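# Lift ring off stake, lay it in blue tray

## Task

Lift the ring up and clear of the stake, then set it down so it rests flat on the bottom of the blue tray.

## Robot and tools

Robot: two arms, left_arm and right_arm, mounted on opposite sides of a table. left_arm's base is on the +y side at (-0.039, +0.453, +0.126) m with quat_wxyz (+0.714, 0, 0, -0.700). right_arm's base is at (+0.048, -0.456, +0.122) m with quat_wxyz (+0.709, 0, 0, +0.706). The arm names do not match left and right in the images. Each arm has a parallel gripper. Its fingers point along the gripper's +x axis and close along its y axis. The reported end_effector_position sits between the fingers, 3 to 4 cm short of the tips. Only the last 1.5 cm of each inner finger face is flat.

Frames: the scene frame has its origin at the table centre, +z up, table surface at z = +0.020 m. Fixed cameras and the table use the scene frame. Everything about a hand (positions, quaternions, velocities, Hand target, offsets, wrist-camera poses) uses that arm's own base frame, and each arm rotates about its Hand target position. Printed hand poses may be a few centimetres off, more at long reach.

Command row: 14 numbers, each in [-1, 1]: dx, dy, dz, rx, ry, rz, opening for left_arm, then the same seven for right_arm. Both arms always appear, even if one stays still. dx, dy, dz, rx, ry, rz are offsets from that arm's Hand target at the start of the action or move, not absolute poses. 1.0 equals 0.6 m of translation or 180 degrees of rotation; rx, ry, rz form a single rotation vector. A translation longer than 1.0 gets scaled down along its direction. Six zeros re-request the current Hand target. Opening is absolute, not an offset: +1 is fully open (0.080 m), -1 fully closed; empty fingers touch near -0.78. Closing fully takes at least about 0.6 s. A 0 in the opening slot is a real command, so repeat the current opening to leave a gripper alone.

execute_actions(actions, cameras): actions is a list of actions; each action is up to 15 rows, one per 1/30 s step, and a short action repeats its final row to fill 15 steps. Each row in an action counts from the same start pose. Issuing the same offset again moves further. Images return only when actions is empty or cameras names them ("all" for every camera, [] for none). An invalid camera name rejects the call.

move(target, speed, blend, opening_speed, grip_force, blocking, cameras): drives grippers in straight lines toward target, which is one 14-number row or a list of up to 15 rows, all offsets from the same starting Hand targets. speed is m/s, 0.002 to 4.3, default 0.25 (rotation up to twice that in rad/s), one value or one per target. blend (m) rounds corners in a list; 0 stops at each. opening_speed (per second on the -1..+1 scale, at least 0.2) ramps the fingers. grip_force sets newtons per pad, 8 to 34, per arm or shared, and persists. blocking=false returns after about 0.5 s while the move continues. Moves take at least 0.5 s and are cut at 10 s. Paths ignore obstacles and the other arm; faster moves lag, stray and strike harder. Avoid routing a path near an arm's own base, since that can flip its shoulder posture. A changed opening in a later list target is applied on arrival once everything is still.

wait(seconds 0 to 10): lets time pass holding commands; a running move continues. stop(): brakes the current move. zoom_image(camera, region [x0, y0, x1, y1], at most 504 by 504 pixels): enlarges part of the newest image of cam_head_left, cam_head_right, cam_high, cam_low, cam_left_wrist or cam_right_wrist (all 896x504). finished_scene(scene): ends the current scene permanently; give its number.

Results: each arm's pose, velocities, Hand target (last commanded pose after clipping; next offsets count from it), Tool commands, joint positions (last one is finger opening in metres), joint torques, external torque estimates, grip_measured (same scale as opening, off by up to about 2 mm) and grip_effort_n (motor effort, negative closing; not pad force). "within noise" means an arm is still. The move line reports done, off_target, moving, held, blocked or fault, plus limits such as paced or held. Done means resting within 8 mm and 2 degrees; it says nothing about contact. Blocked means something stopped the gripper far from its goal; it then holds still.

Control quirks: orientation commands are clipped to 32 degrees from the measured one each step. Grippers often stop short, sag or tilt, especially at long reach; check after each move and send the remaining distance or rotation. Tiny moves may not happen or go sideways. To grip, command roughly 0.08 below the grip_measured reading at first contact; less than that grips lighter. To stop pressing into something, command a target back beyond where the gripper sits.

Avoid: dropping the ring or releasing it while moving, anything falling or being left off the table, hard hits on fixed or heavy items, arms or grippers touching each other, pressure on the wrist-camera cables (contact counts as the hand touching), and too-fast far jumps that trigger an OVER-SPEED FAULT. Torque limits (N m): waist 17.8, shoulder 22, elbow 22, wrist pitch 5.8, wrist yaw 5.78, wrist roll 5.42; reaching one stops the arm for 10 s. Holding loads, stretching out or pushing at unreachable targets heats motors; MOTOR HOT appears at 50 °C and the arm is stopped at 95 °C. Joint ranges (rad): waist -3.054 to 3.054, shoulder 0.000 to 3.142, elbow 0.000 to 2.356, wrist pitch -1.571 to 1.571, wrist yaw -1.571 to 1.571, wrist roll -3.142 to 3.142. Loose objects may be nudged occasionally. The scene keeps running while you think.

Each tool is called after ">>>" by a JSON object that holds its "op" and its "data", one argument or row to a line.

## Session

>>> {"op": "execute_actions", "data": {
  "actions": [],
  "cameras": ["all"]
}}

>>> {"op": "zoom_image", "data": {
  "camera": "cam_high",
  "region": [300, 170, 560, 370]
}}

>>> {"op": "zoom_image", "data": {
  "camera": "cam_head_left",
  "region": [380, 210, 600, 390]
}}

>>> {"op": "zoom_image", "data": {
  "camera": "cam_head_right",
  "region": [380, 210, 600, 400]
}}

>>> {"op": "zoom_image", "data": {
  "camera": "cam_low",
  "region": [400, 230, 600, 330]
}}

Scene clock: 0.00 s.
left_arm: end_effector_position=(+0.2650, -0.1098, -0.0192) grip_measured=+1.000 grip_effort_n=n/a end_effector_quat_wxyz=(+0.914, +0.194, +0.355, -0.036) | right_arm: end_effector_position=(+0.2942, -0.2467, +0.2527) grip_measured=+1.000 grip_effort_n=n/a end_effector_quat_wxyz=(+0.836, -0.019, +0.523, -0.165)
Joint positions: left_arm=[-0.668 1.699 0.287 0.526 -0.544 -0.11 0.08] | right_arm=[-0.713 1.627 1.689 -1.114 -0.038 -0.489 0.08]
Joint velocities: within noise
Joint torques (N m): no reading
External joint torques (N m): no reading
Heat: left arm: hottest wrist pitch 31 °C (+0.0 °C/min); right arm: hottest wrist pitch 29 °C (+0.0 °C/min).
Hand target: left_arm +0.2662, -0.1105, -0.0178; +0.915, +0.193, +0.352, -0.036 | right_arm +0.2943, -0.2467, +0.2535; +0.837, -0.020, +0.522, -0.165
Tool commands: left_gripper/opening=+1.0 right_gripper/opening=+1.0
camera_calibration:
cam_left_wrist: T_world_to_cam=[[-0.172833, -0.919725, -0.352469, -0.0474941], [-0.774405, 0.348016, -0.528376, 0.277763], [0.608626, 0.181633, -0.772388, -0.0806676], [0, 0, 0, 1]] pos_world=[0.255989, -0.125696, 0.0677166]
cam_right_wrist: T_world_to_cam=[[-0.274401, -0.940634, 0.199778, -0.190602], [-0.951397, 0.235356, -0.198622, 0.425217], [0.139812, -0.244571, -0.959499, 0.219147], [0, 0, 0, 1]] pos_world=[0.321609, -0.225767, 0.332807]

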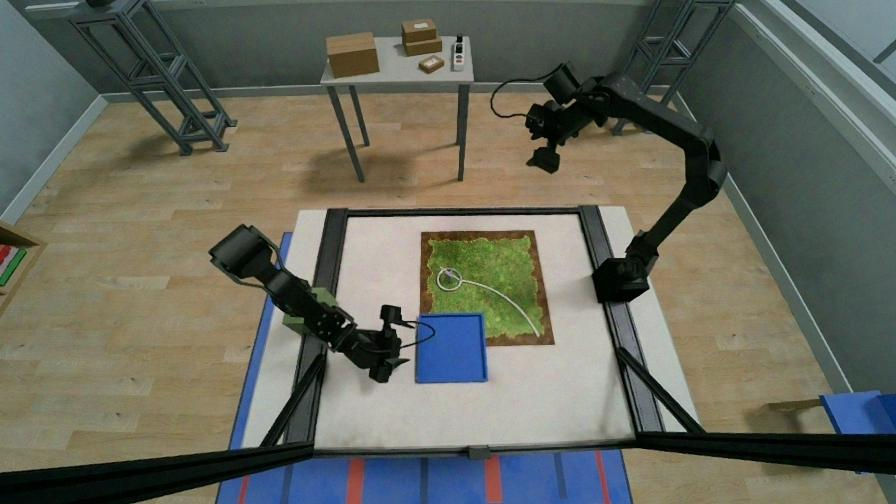

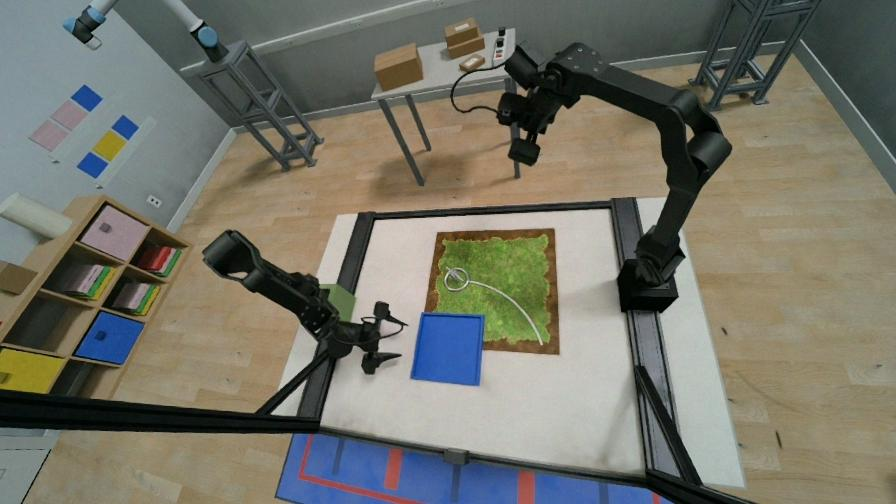

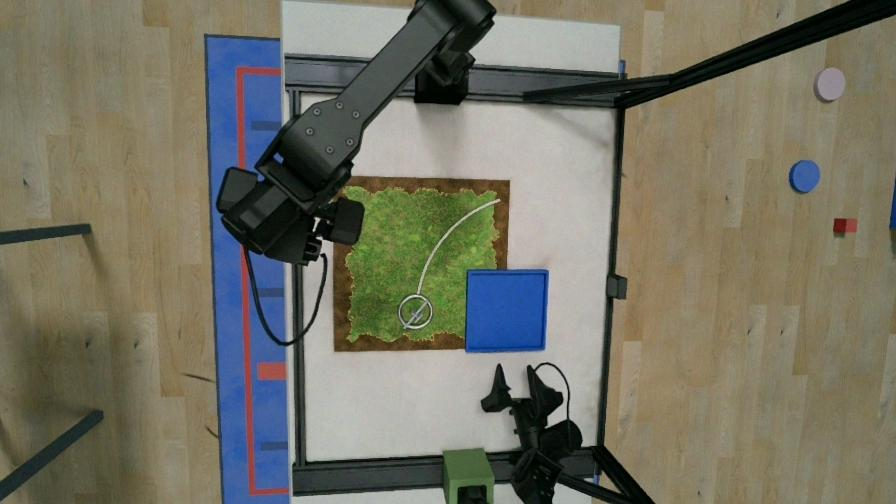

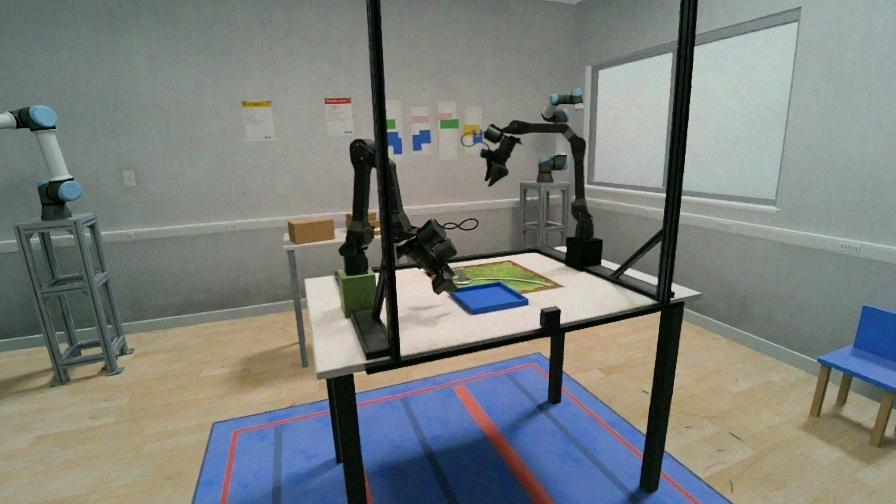

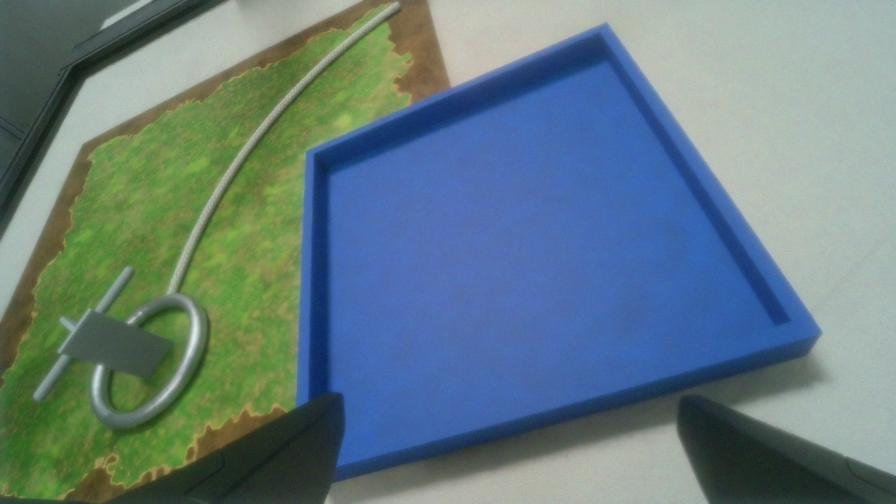

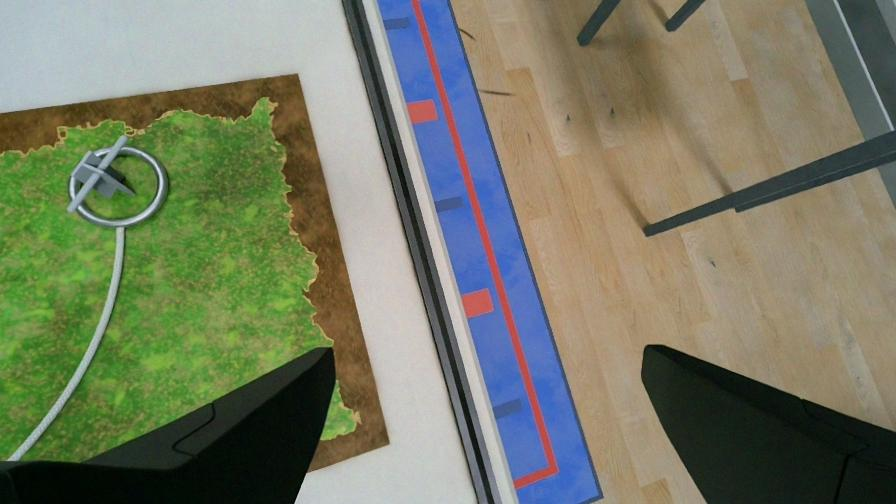

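Scaled by 1.938 from the camera's 896x504 image, which has a finer 1280x720 frame.

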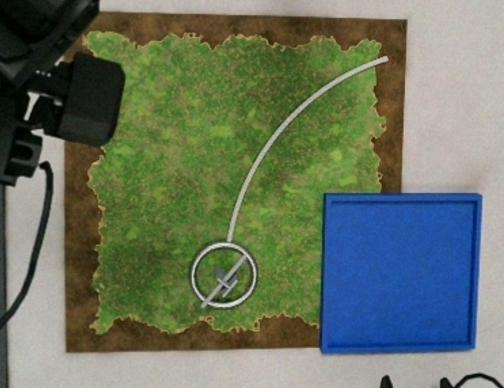

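Scaled by 2.291 from the camera's 896x504 image, which has a finer 1280x720 frame.

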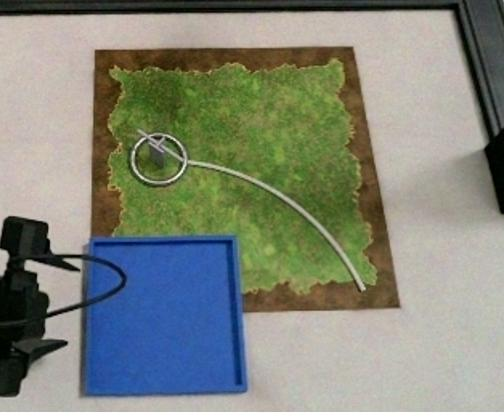

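Scaled by 2.291 from the camera's 896x504 image, which has a finer 1280x720 frame.

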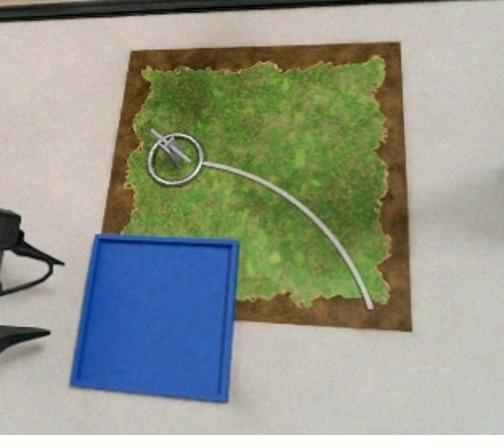

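Scaled by 2.520 from the camera's 896x504 image, which has a finer 1280x720 frame.

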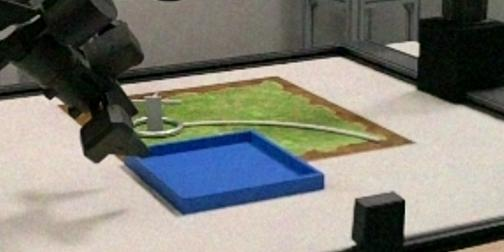

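>>> {"op": "move", "data": {
  "target": [-0.0833,-0.2,0.1,0,0,0,1,0.3148,0.3423,-0.2058,0.1289,0.1066,-0.1505,0.2],
  "speed": 0.3,
  "cameras": ["cam_right_wrist","cam_high"]
}}

>>> {"op": "zoom_image", "data": {
  "camera": "cam_right_wrist",
  "region": [200, 50, 704, 454]
}}

Scene clock: 265.10 s.
left_arm: end_effector_position=(+0.2150, -0.2281, +0.0401) grip_measured=+1.000 grip_effort_n=-1.2 end_effector_quat_wxyz=(+0.913, +0.194, +0.356, -0.037) | right_arm: end_effector_position=(+0.4799, -0.0418, +0.1322) grip_measured=+0.204 grip_effort_n=-17.0 end_effector_quat_wxyz=(+0.712, +0.249, +0.615, -0.229)
Joint positions: left_arm=[-1.163 1.664 0.725 -0.298 -0.79 -0.662 0.08] | right_arm=[-0.084 2.351 2.339 -1.419 0.008 0.606 0.044]
Joint torques (N m): left_arm=[-0.27 -4.67 4.95 0.42 -0.85 -0.11] | right_arm=[-0.07 -9.03 7.52 0.71 -0.22 0.16]
External joint torques (N m): left_arm=[-0.31 0.68 0.27 -0.33 -0.41 -0.09] | right_arm=[-0.07 2.12 1.77 0.16 -0.26 0.16]
Heat: left arm: hottest wrist pitch 36 °C (+0.0 °C/min); right arm: hottest shoulder 34 °C (+1.0 °C/min).
Hand target: left_arm +0.2161, -0.2305, +0.0422; +0.915, +0.193, +0.352, -0.036 | right_arm +0.4831, -0.0413, +0.1301; +0.665, +0.241, +0.664, -0.242
Off the commanded pose: left_arm 0.003 m, 1 deg | right_arm 0.004 m, 8 deg.
joint sent to its limit (right arm) — joint 3 (elbow), upper limit, where the elbow is as straight as it goes. The joint targets are off in orientation, not in position.
move: off_target (right_arm)
camera_calibration:
cam_right_wrist: T_world_to_cam=[[-0.647476, -0.758862, -0.0700241, 0.299407], [-0.758058, 0.631896, 0.161417, 0.405965], [-0.0782452, 0.157596, -0.984399, 0.252511], [0, 0, 0, 1]] pos_world=[0.521361, -0.0691133, 0.204007]
Images, in order (width x height): cam_high 896x504, cam_right_wrist 896x504.

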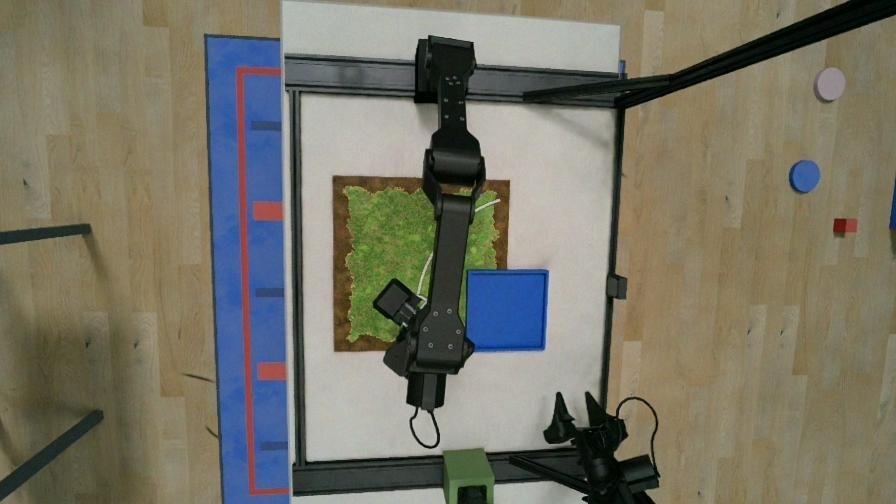

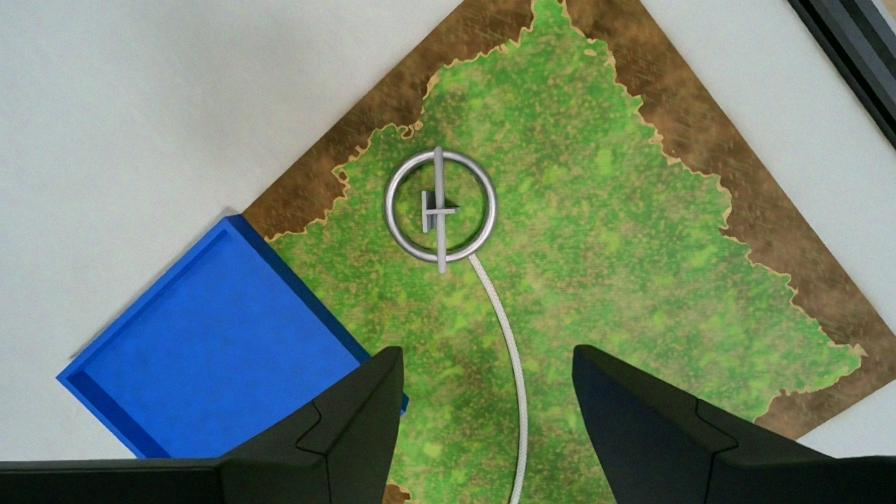

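Scaled by 1.000.

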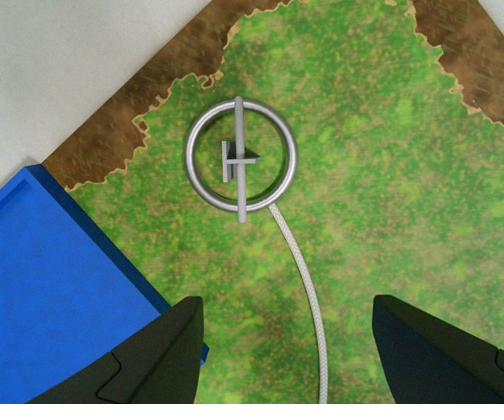

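>>> {"op": "move", "data": {
  "target": [0,0,0,0,0,0,1,0.0437,-0.0523,-0.2668,0.0516,-0.0422,0,-0.45],
  "speed": 0.15,
  "opening_speed": 1.5,
  "cameras": ["cam_right_wrist"]
}}

>>> {"op": "zoom_image", "data": {
  "camera": "cam_right_wrist",
  "region": [250, 100, 650, 500]
}}

Scene clock: 449.60 s.
left_arm: end_effector_position=(+0.2150, -0.2281, +0.0401) grip_measured=+1.000 grip_effort_n=-1.2 end_effector_quat_wxyz=(+0.913, +0.194, +0.356, -0.037) | right_arm: end_effector_position=(+0.5076, -0.0732, -0.0273) grip_measured=-0.446 grip_effort_n=-17.0 end_effector_quat_wxyz=(+0.686, +0.310, +0.635, -0.175)
Joint positions: left_arm=[-1.163 1.664 0.725 -0.298 -0.79 -0.662 0.08] | right_arm=[-0.195 2.585 2.123 -1.007 -0.177 0.517 0.015]
Joint torques (N m): left_arm=[-0.35 -4.64 4.98 0.41 -0.84 -0.09] | right_arm=[-0.03 -10.02 7.42 0.56 -0.4 -0.18]
External joint torques (N m): left_arm=[-0.36 0.72 0.29 -0.34 -0.4 -0.07] | right_arm=[-0.12 2.21 1.68 0.05 -0.3 -0.17]
Heat: left arm: hottest elbow 35 °C (+1.0 °C/min); right arm: hottest shoulder 46 °C (+2.0 °C/min).
Hand target: left_arm +0.2161, -0.2305, +0.0422; +0.915, +0.193, +0.352, -0.036 | right_arm +0.5093, -0.0726, -0.0300; +0.686, +0.310, +0.636, -0.171
Off the commanded pose: left_arm 0.003 m, 1 deg | right_arm 0.003 m, 0 deg.
move: done
camera_calibration:
cam_right_wrist: T_world_to_cam=[[-0.648601, -0.735102, -0.197339, 0.28111], [-0.756463, 0.593918, 0.273905, 0.472076], [-0.0841449, 0.326935, -0.941293, 0.119079], [0, 0, 0, 1]] pos_world=[0.549457, -0.112661, 0.0382585]
Images, in order (width x height): cam_right_wrist 896x504.

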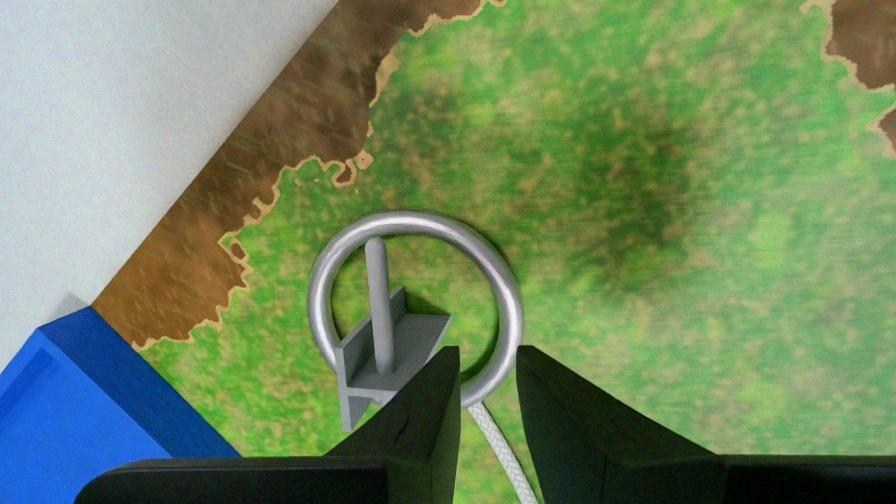

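Scaled by 1.260 from the camera's 896x504 image, which has a finer 1280x720 frame.

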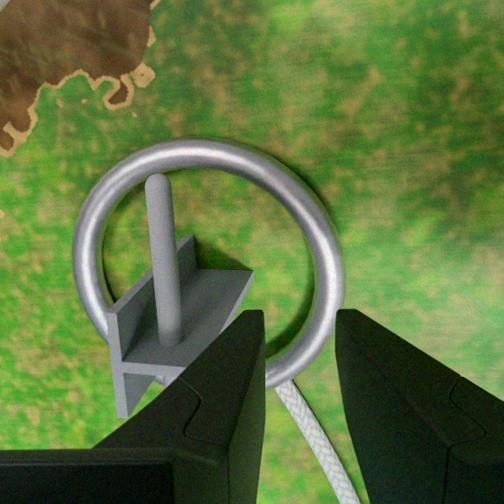

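>>> {"op": "move", "data": {
  "target": [
    [0,0,0,0,0,0,1,0.0018,-0.003,-0.0833,0,0,0,-0.45],
    [0,0,0,0,0,0,1,-0.0108,-0.0185,-0.0833,0,0,0,-0.45],
    [0,0,0,0,0,0,1,-0.0053,-0.0118,-0.09,-0.0516,0.0422,0,-0.45],
    [0,0,0,0,0,0,1,-0.0053,-0.0118,-0.09,-0.0516,0.0422,0,-0.95]
  ],
  "speed": [0.05,0.03,0.1,0.1],
  "blend": [0,0.003,0,0],
  "opening_speed": 0.8,
  "grip_force": 34,
  "cameras": ["cam_right_wrist"]
}}

>>> {"op": "zoom_image", "data": {
  "camera": "cam_right_wrist",
  "region": [250, 100, 650, 500]
}}

Scene clock: 528.03 s.
left_arm: end_effector_position=(+0.2150, -0.2281, +0.0401) grip_measured=+1.000 grip_effort_n=-1.2 end_effector_quat_wxyz=(+0.913, +0.194, +0.356, -0.037) | right_arm: end_effector_position=(+0.5093, -0.0768, -0.0733) grip_measured=-0.627 grip_effort_n=-83.5 end_effector_quat_wxyz=(+0.672, +0.242, +0.659, -0.234)
Joint positions: left_arm=[-1.163 1.664 0.725 -0.298 -0.79 -0.662 0.08] | right_arm=[-0.152 2.759 2.29 -1.081 -0.007 0.536 0.007]
Joint torques (N m): left_arm=[-0.24 -4.62 4.92 0.42 -0.86 -0.11] | right_arm=[-0.39 -8.94 6.63 0.32 0.34 0.16]
External joint torques (N m): left_arm=[-0.21 0.76 0.2 -0.34 -0.43 -0.09] | right_arm=[-0.4 3.67 1.07 -0.04 0.32 0.16]
Heat: left arm: hottest elbow 35 °C (+0.0 °C/min); right arm: hottest shoulder 51 °C (+3.0 °C/min). Fold the right arm in close to its base, or ease its load, before you think long.
Hand target: left_arm +0.2161, -0.2305, +0.0422; +0.915, +0.193, +0.352, -0.036 | right_arm +0.5061, -0.0797, -0.0841; +0.665, +0.241, +0.664, -0.242
Off the commanded pose: left_arm 0.003 m, 1 deg | right_arm 0.012 m, 1 deg.
MOTOR HOT: joint 2 (shoulder) of the right arm reports 51 °C; the controller stops that arm at 95 °C. To cool a motor, set the load down, stop pushing, or move to a pose that needs little force.
move: off_target (right_arm); target 4's new opening was sent with right_arm's hand 0.012 m and 2 deg from that target
camera_calibration:
cam_right_wrist: T_world_to_cam=[[-0.64938, -0.760371, -0.0119193, 0.282587], [-0.735547, 0.624046, 0.263699, 0.479009], [-0.193071, 0.180008, -0.964531, 0.119624], [0, 0, 0, 1]] pos_world=[0.558935, -0.105586, -0.00756507]
Images, in order (width x height): cam_right_wrist 896x504.

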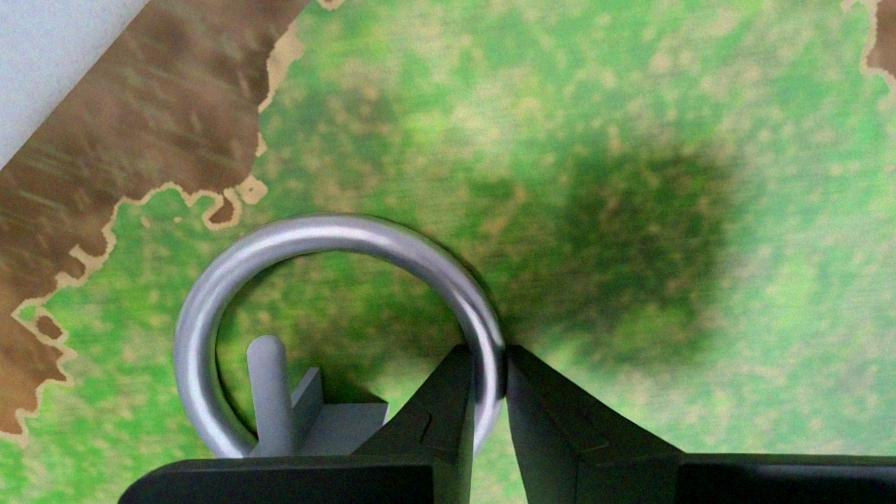

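Scaled by 1.260 from the camera's 896x504 image, which has a finer 1280x720 frame.

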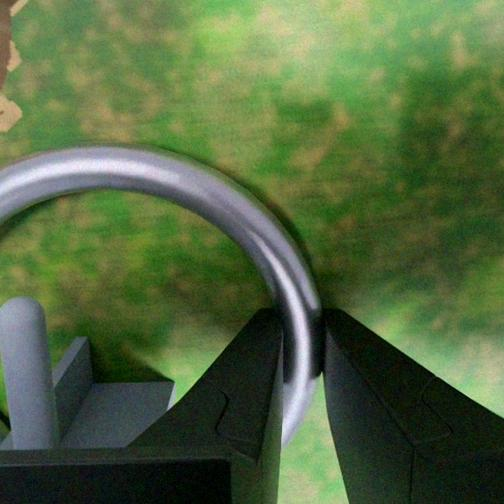

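>>> {"op": "move", "data": {
  "target": [
    [0,0,0,0,0,0,1,0,0,0,0,0,0,-0.47],
    [0,0,0,0,0,0,1,0,0,-0.016,0,0,0,-0.47],
    [0,0,0,0,0,0,1,0,0,-0.016,0,0,0,-0.95]
  ],
  "speed": [0.05,0.03,0.05],
  "opening_speed": 1.0,
  "cameras": ["cam_right_wrist"]
}}

>>> {"op": "zoom_image", "data": {
  "camera": "cam_right_wrist",
  "region": [350, 250, 650, 500]
}}

Scene clock: 593.77 s.
left_arm: end_effector_position=(+0.2150, -0.2281, +0.0401) grip_measured=+1.000 grip_effort_n=-0.7 end_effector_quat_wxyz=(+0.913, +0.194, +0.356, -0.037) | right_arm: end_effector_position=(+0.5105, -0.0776, -0.0746) grip_measured=-0.627 grip_effort_n=-83.5 end_effector_quat_wxyz=(+0.674, +0.242, +0.657, -0.235)
Joint positions: left_arm=[-1.163 1.664 0.725 -0.298 -0.79 -0.662 0.08] | right_arm=[-0.152 2.761 2.29 -1.073 -0.004 0.536 0.007]
Joint torques (N m): left_arm=[-0.27 -4.66 4.99 0.43 -0.85 -0.09] | right_arm=[-0.32 -7.7 5.3 1.61 0.23 0.16]
External joint torques (N m): left_arm=[-0.28 0.72 0.28 -0.33 -0.41 -0.08] | right_arm=[-0.11 5.07 -0.34 1.22 0.19 0.16]
Heat: left arm: hottest elbow 36 °C (+1.0 °C/min); right arm: hottest shoulder 47 °C (-3.0 °C/min).
Hand target: left_arm +0.2161, -0.2305, +0.0422; +0.915, +0.193, +0.352, -0.036 | right_arm +0.5062, -0.0796, -0.0937; +0.665, +0.241, +0.664, -0.242
Off the commanded pose: left_arm 0.003 m, 1 deg | right_arm 0.020 m, 2 deg.
MOTOR HOT: cleared for the motors of the right arm.
move: off_target (right_arm); target 3's new opening was sent with right_arm's hand 0.019 m and 1 deg from that target
camera_calibration:
cam_right_wrist: T_world_to_cam=[[-0.649968, -0.759859, -0.0124756, 0.283018], [-0.73629, 0.625572, 0.257948, 0.480771], [-0.188199, 0.176843, -0.966078, 0.115847], [0, 0, 0, 1]] pos_world=[0.559742, -0.10619, -0.00856584]
Images, in order (width x height): cam_right_wrist 896x504.

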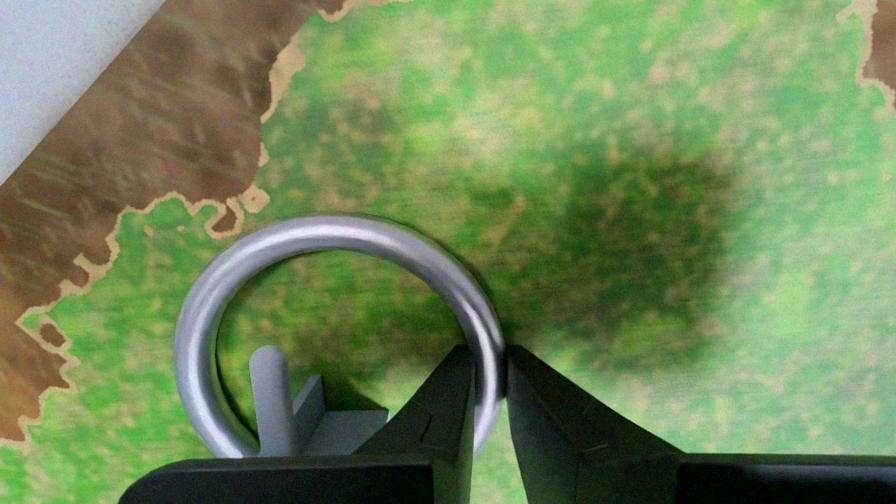

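Scaled by 1.680 from the camera's 896x504 image, which has a finer 1280x720 frame.

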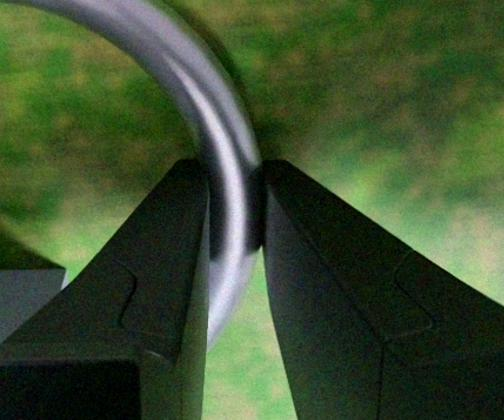

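>>> {"op": "move", "data": {
  "target": [
    [0,0,0,0,0,0,1,0.0057,0.0013,0.0652,0,0,0,-0.95],
    [0,0,0,0,0,0,1,0.0002,0.0058,0.0772,-0.0422,-0.0516,0,-0.95]
  ],
  "speed": [0.05,0.09],
  "blend": [0.003,0],
  "cameras": ["cam_right_wrist"]
}}

>>> {"op": "zoom_image", "data": {
  "camera": "cam_right_wrist",
  "region": [100, 100, 600, 500]
}}

Scene clock: 674.00 s.
left_arm: end_effector_position=(+0.2150, -0.2281, +0.0401) grip_measured=+1.000 grip_effort_n=-0.7 end_effector_quat_wxyz=(+0.913, +0.194, +0.356, -0.037) | right_arm: end_effector_position=(+0.5039, -0.0756, -0.0569) grip_measured=-0.627 grip_effort_n=-83.5 end_effector_quat_wxyz=(+0.725, +0.213, +0.599, -0.263)
Joint positions: left_arm=[-1.163 1.664 0.725 -0.298 -0.79 -0.662 0.08] | right_arm=[-0.117 2.555 1.943 -0.799 0.108 0.565 0.007]
Joint torques (N m): left_arm=[-0.27 -4.64 4.95 0.43 -0.84 -0.1] | right_arm=[0.14 -13.6 5.28 0.81 0.32 0.18]
External joint torques (N m): left_arm=[-0.27 0.78 0.2 -0.34 -0.41 -0.09] | right_arm=[0.17 -1.66 -0.31 0.21 0.21 0.18]
Heat: left arm: hottest elbow 36 °C (+0.0 °C/min); right arm: hottest shoulder 42 °C (-2.0 °C/min).
Hand target: left_arm +0.2161, -0.2305, +0.0422; +0.915, +0.193, +0.352, -0.036 | right_arm +0.5063, -0.0761, -0.0474; +0.731, +0.215, +0.590, -0.265
Off the commanded pose: left_arm 0.003 m, 1 deg | right_arm 0.010 m, 1 deg.
move: off_target (right_arm)
camera_calibration:
cam_right_wrist: T_world_to_cam=[[-0.652593, -0.75768, 0.00659862, 0.283094], [-0.754321, 0.650473, 0.0887915, 0.471444], [-0.0715678, 0.0529672, -0.996028, 0.0616452], [0, 0, 0, 1]] pos_world=[0.544777, -0.0954327, 0.0176721]
Images, in order (width x height): cam_right_wrist 896x504.

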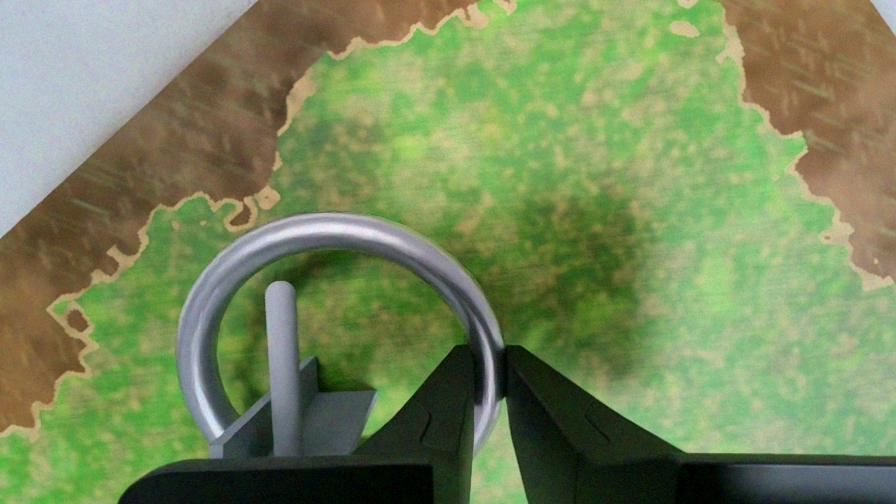

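Scaled by 1.008 from the camera's 896x504 image, which has a finer 1280x720 frame.

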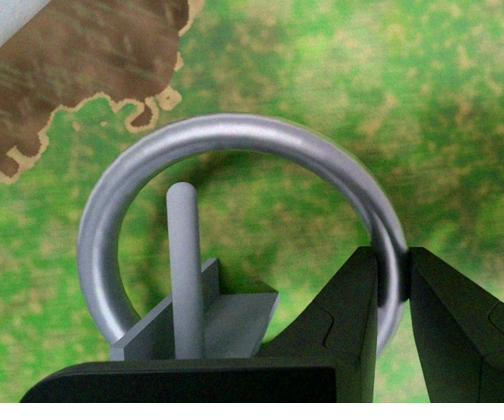

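>>> {"op": "move", "data": {
  "target": [
    [0,0,0,0,0,0,1,0.0003,0.0022,0.0173,-0.0281,-0.0344,0,-0.95],
    [0,0,0,0,0,0,1,-0.0102,0.0108,0.0258,-0.0738,-0.0903,0,-0.95]
  ],
  "speed": [0.1,0.1],
  "blend": [0.002,0],
  "cameras": ["cam_right_wrist"]
}}

>>> {"op": "zoom_image", "data": {
  "camera": "cam_right_wrist",
  "region": [100, 100, 600, 500]
}}

Scene clock: 707.00 s.
left_arm: end_effector_position=(+0.2150, -0.2281, +0.0401) grip_measured=+1.000 grip_effort_n=-1.2 end_effector_quat_wxyz=(+0.913, +0.194, +0.356, -0.037) | right_arm: end_effector_position=(+0.4973, -0.0677, -0.0425) grip_measured=-0.627 grip_effort_n=-83.5 end_effector_quat_wxyz=(+0.821, +0.164, +0.459, -0.295)
Joint positions: left_arm=[-1.163 1.664 0.725 -0.298 -0.79 -0.662 0.08] | right_arm=[-0.04 2.335 1.469 -0.25 0.324 0.574 0.007]
Joint torques (N m): left_arm=[-0.29 -4.62 5.01 0.42 -0.86 -0.1] | right_arm=[-0.11 -12.42 5.34 1.58 0.68 0.01]
External joint torques (N m): left_arm=[-0.26 0.71 0.36 -0.32 -0.43 -0.09] | right_arm=[-0.13 -1.69 -0.11 0.54 0.47 0.01]
Heat: left arm: hottest elbow 36 °C (+0.0 °C/min); right arm: hottest shoulder 48 °C (+7.0 °C/min).
Hand target: left_arm +0.2161, -0.2305, +0.0422; +0.915, +0.193, +0.352, -0.036 | right_arm +0.5002, -0.0697, -0.0317; +0.827, +0.165, +0.447, -0.298
Off the commanded pose: left_arm 0.003 m, 1 deg | right_arm 0.011 m, 2 deg.
move: off_target (right_arm)
camera_calibration:
cam_right_wrist: T_world_to_cam=[[-0.650959, -0.759102, -0.00417593, 0.283363], [-0.730689, 0.628066, -0.267633, 0.431556], [0.205783, -0.171167, -0.963512, -0.0767519], [0, 0, 0, 1]] pos_world=[0.515585, -0.0690812, 0.0427304]
Images, in order (width x height): cam_right_wrist 896x504.

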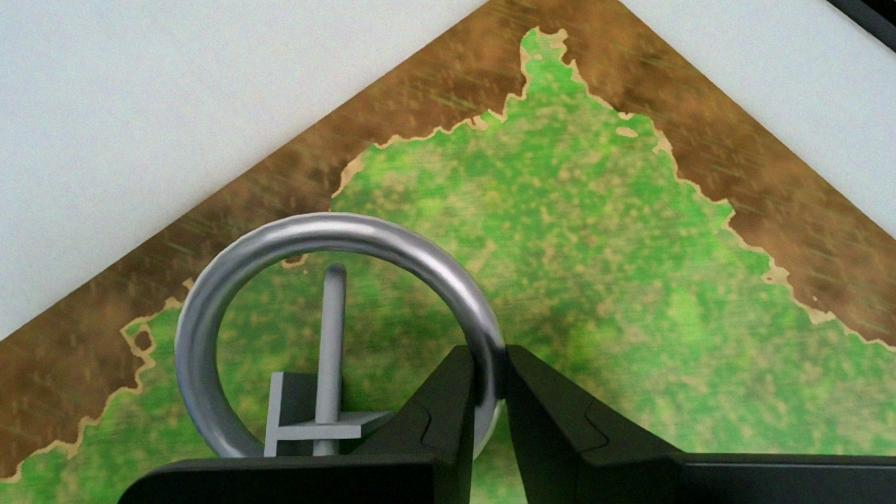

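Scaled by 1.008 from the camera's 896x504 image, which has a finer 1280x720 frame.

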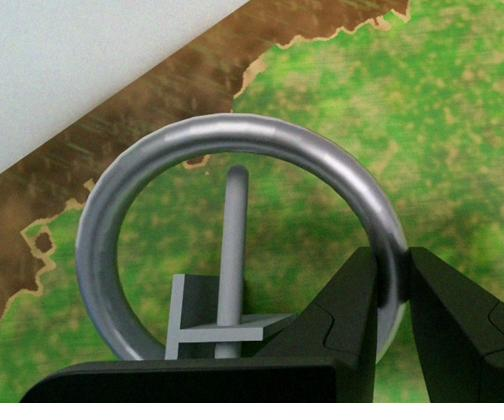

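>>> {"op": "move", "data": {
  "target": [
    [0,0,0,0,0,0,1,-0.0155,0.0127,0.005,0,0,0,-0.95],
    [0,0,0,0,0,0,1,-0.0646,0.0528,0.005,0,0,0,-0.95]
  ],
  "speed": [0.08,0.1],
  "blend": [0.01,0],
  "cameras": ["cam_right_wrist"]
}}

>>> {"op": "zoom_image", "data": {
  "camera": "cam_right_wrist",
  "region": [100, 100, 600, 500]
}}

Scene clock: 744.47 s.
left_arm: end_effector_position=(+0.2150, -0.2281, +0.0401) grip_measured=+1.000 grip_effort_n=-0.7 end_effector_quat_wxyz=(+0.913, +0.194, +0.356, -0.037) | right_arm: end_effector_position=(+0.4598, -0.0372, -0.0366) grip_measured=-0.627 grip_effort_n=-83.5 end_effector_quat_wxyz=(+0.823, +0.161, +0.457, -0.296)
Joint positions: left_arm=[-1.163 1.664 0.725 -0.298 -0.79 -0.662 0.08] | right_arm=[0.035 2.211 1.268 -0.191 0.362 0.639 0.007]
Joint torques (N m): left_arm=[-0.34 -4.61 4.98 0.42 -0.84 -0.09] | right_arm=[-0.07 -11.09 4.91 1.39 0.55 0.2]
External joint torques (N m): left_arm=[-0.34 0.76 0.29 -0.33 -0.41 -0.08] | right_arm=[-0.12 -1.36 -0.26 0.39 0.32 0.2]
Heat: left arm: hottest elbow 37 °C (+1.0 °C/min); right arm: hottest shoulder 54 °C (+10.1 °C/min). Fold the right arm in close to its base, or ease its load, before you think long.
Hand target: left_arm +0.2161, -0.2305, +0.0422; +0.915, +0.193, +0.352, -0.036 | right_arm +0.4614, -0.0381, -0.0289; +0.827, +0.165, +0.447, -0.298
Off the commanded pose: left_arm 0.003 m, 1 deg | right_arm 0.008 m, 1 deg.
MOTOR HOT: joint 2 (shoulder) of the right arm reports 54 °C; the controller stops that arm at 95 °C. To cool a motor, set the load down, stop pushing, or move to a pose that needs little force.
move: done; blend cut to 0.0062 m at target 1
camera_calibration:
cam_right_wrist: T_world_to_cam=[[-0.648741, -0.761009, -0.00057301, 0.281155], [-0.731516, 0.623805, -0.275229, 0.386553], [0.209809, -0.178133, -0.961379, -0.0601474], [0, 0, 0, 1]] pos_world=[0.477786, -0.0378859, 0.0487271]
Images, in order (width x height): cam_right_wrist 896x504.

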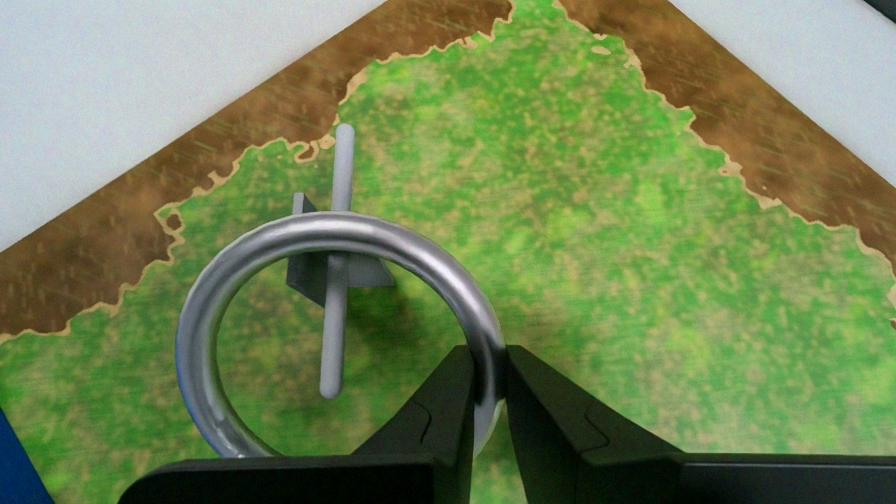

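Scaled by 1.008 from the camera's 896x504 image, which has a finer 1280x720 frame.

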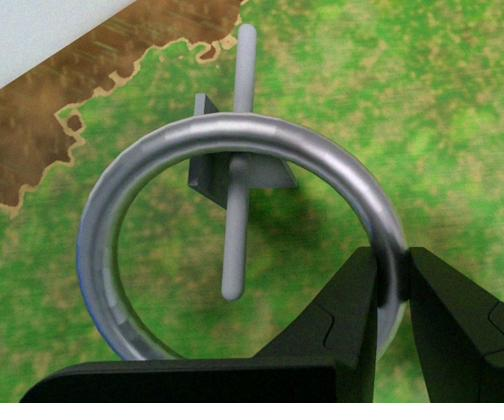

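>>> {"op": "move", "data": {
  "target": [
    [0,0,0,0,0,0,1,-0.0193,0.0158,0.005,0,0,0,-0.95],
    [0,0,0,0,0,0,1,-0.0323,0.0263,0.12,0,0,0,-0.95]
  ],
  "speed": [0.06,0.09],
  "blend": [0.006,0],
  "grip_force": 34,
  "cameras": ["cam_right_wrist","cam_high"]
}}

Scene clock: 781.27 s.
left_arm: end_effector_position=(+0.2150, -0.2281, +0.0401) grip_measured=+1.000 grip_effort_n=-0.7 end_effector_quat_wxyz=(+0.913, +0.194, +0.356, -0.037) | right_arm: end_effector_position=(+0.4370, -0.0224, +0.0326) grip_measured=-0.627 grip_effort_n=-83.5 end_effector_quat_wxyz=(+0.821, +0.159, +0.460, -0.297)
Joint positions: left_arm=[-1.163 1.664 0.725 -0.298 -0.79 -0.662 0.08] | right_arm=[0.077 1.999 1.258 -0.418 0.38 0.681 0.007]
Joint torques (N m): left_arm=[-0.29 -4.61 5.01 0.44 -0.84 -0.08] | right_arm=[0.16 -9.82 7.65 1.02 0.59 0.2]
External joint torques (N m): left_arm=[-0.3 0.77 0.31 -0.32 -0.4 -0.06] | right_arm=[0.17 -1 1.98 0.07 0.34 0.2]
Heat: left arm: hottest elbow 37 °C (+1.0 °C/min); right arm: hottest shoulder 60 °C (+9.1 °C/min). Fold the right arm in close to its base, or ease its load, before you think long.
Hand target: left_arm +0.2161, -0.2305, +0.0422; +0.915, +0.193, +0.352, -0.036 | right_arm +0.4420, -0.0222, +0.0431; +0.827, +0.165, +0.447, -0.298
Off the commanded pose: left_arm 0.003 m, 1 deg | right_arm 0.012 m, 2 deg.
MOTOR HOT: still on. Joint 2 (shoulder) of the right arm reports 60 °C.
move: off_target (right_arm)
camera_calibration:
cam_right_wrist: T_world_to_cam=[[-0.649821, -0.760064, 0.00588346, 0.277932], [-0.73309, 0.624677, -0.268992, 0.38024], [0.200776, -0.17911, -0.963124, 0.0178256], [0, 0, 0, 1]] pos_world=[0.455777, -0.0230886, 0.117815]
Images, in order (width x height): cam_high 896x504, cam_right_wrist 896x504.

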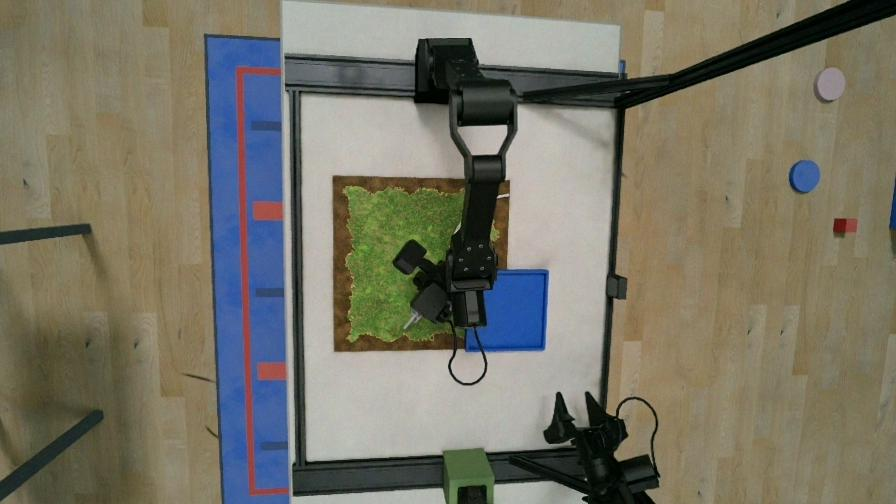

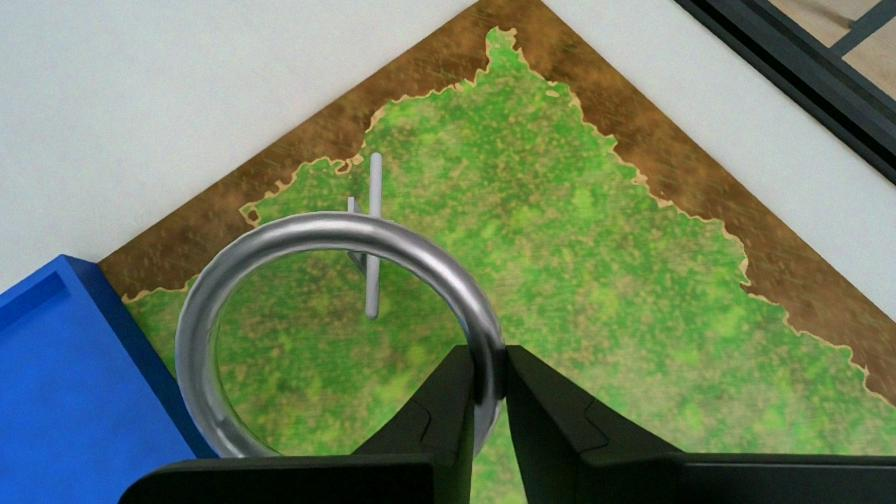

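>>> {"op": "move", "data": {
  "target": [-0.1167,0,0,0,0,0,1,0.0842,0.2870,-0.03,0.1160,0.1420,0,-0.95],
  "speed": 0.18,
  "cameras": ["cam_right_wrist","cam_high","cam_head_left"]
}}

Scene clock: 826.10 s.
left_arm: end_effector_position=(+0.1527, -0.2248, +0.0399) grip_measured=+1.000 grip_effort_n=-0.7 end_effector_quat_wxyz=(+0.914, +0.189, +0.359, -0.023) | right_arm: end_effector_position=(+0.4894, +0.1479, +0.0267) grip_measured=-0.627 grip_effort_n=-83.5 end_effector_quat_wxyz=(+0.688, +0.252, +0.642, -0.226)
Joint positions: left_arm=[-1.4 1.659 0.737 -0.599 -0.843 -1.049 0.08] | right_arm=[0.296 2.577 2.335 -1.255 0.009 0.987 0.007]
Joint torques (N m): left_arm=[-2.93 -4.95 4.14 -0.19 -0.87 -0.12] | right_arm=[-0.05 -10.05 8.03 0.6 -0.23 0.17]
External joint torques (N m): left_arm=[-2.91 0.03 -0.2 -0.55 -0.39 -0.11] | right_arm=[-0.05 2.09 2.29 0.17 -0.29 0.17]
Heat: left arm: hottest elbow 37 °C (+0.0 °C/min); right arm: hottest shoulder 51 °C (-8.1 °C/min). Fold the right arm in close to its base, or ease its load, before you think long.
Hand target: left_arm +0.1462, -0.2305, +0.0422; +0.915, +0.193, +0.352, -0.036 | right_arm +0.4925, +0.1500, +0.0251; +0.665, +0.241, +0.664, -0.242
Off the commanded pose: left_arm 0.009 m, 2 deg | right_arm 0.004 m, 4 deg.
MOTOR HOT: still on. Joint 2 (shoulder) of the right arm reports 51 °C.
joint sent to its limit (right arm) — joint 3 (elbow), upper limit, where the elbow is as straight as it goes. The joint targets are off in orientation, not in position.
move: off_target (left_arm, right_arm)
camera_calibration:
cam_right_wrist: T_world_to_cam=[[-0.650339, -0.757835, -0.052392, 0.442952], [-0.746066, 0.624213, 0.231828, 0.303664], [-0.142984, 0.189855, -0.971345, 0.145966], [0, 0, 0, 1]] pos_world=[0.535493, 0.118421, 0.0945927]
Images, in order (width x height): cam_head_left 896x504, cam_high 896x504, cam_right_wrist 896x504.

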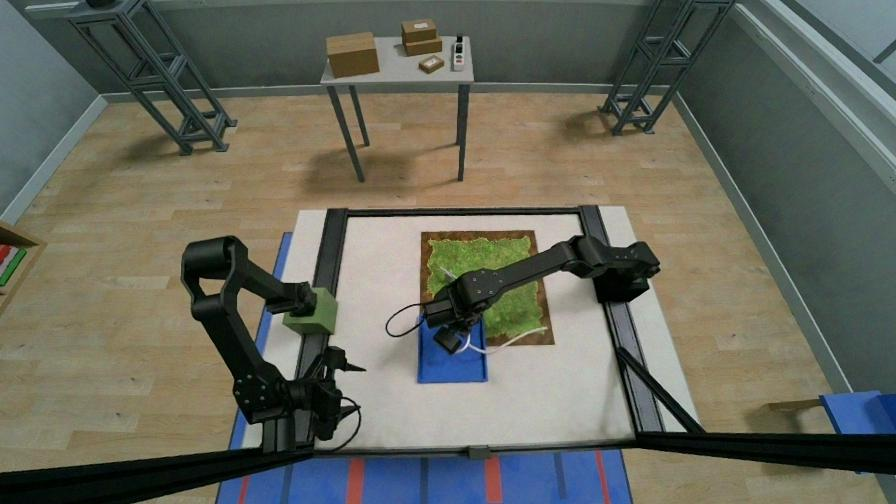

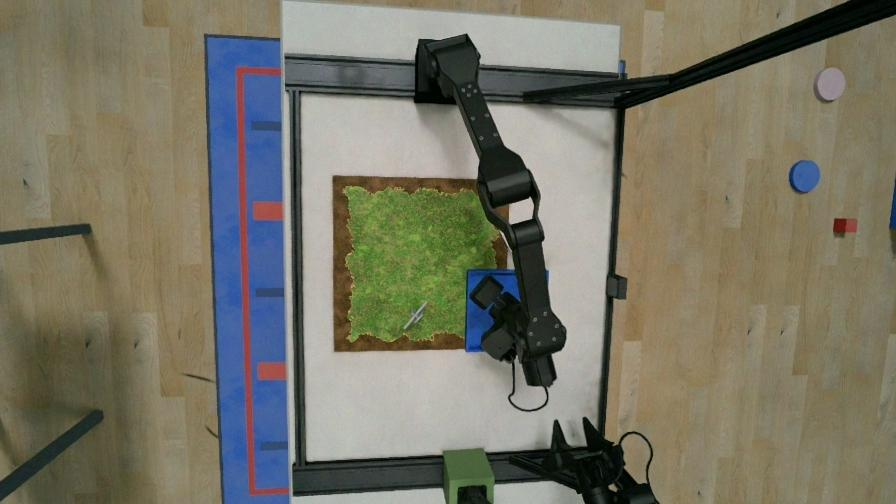

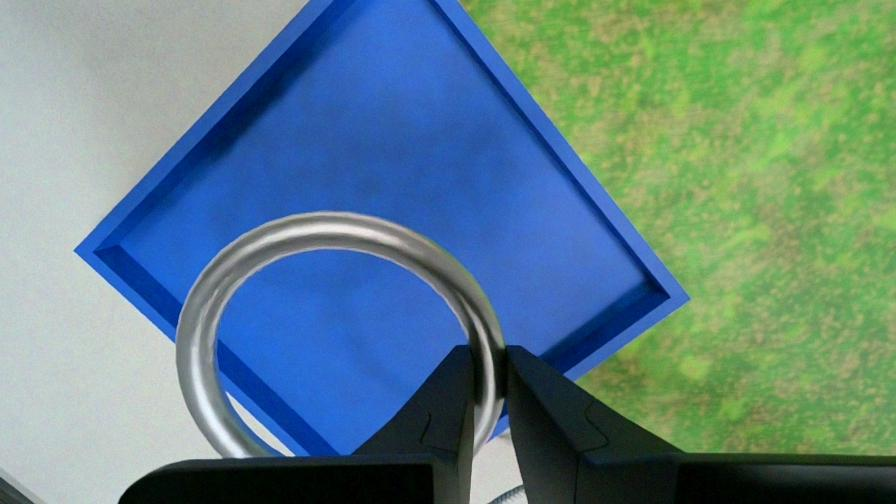

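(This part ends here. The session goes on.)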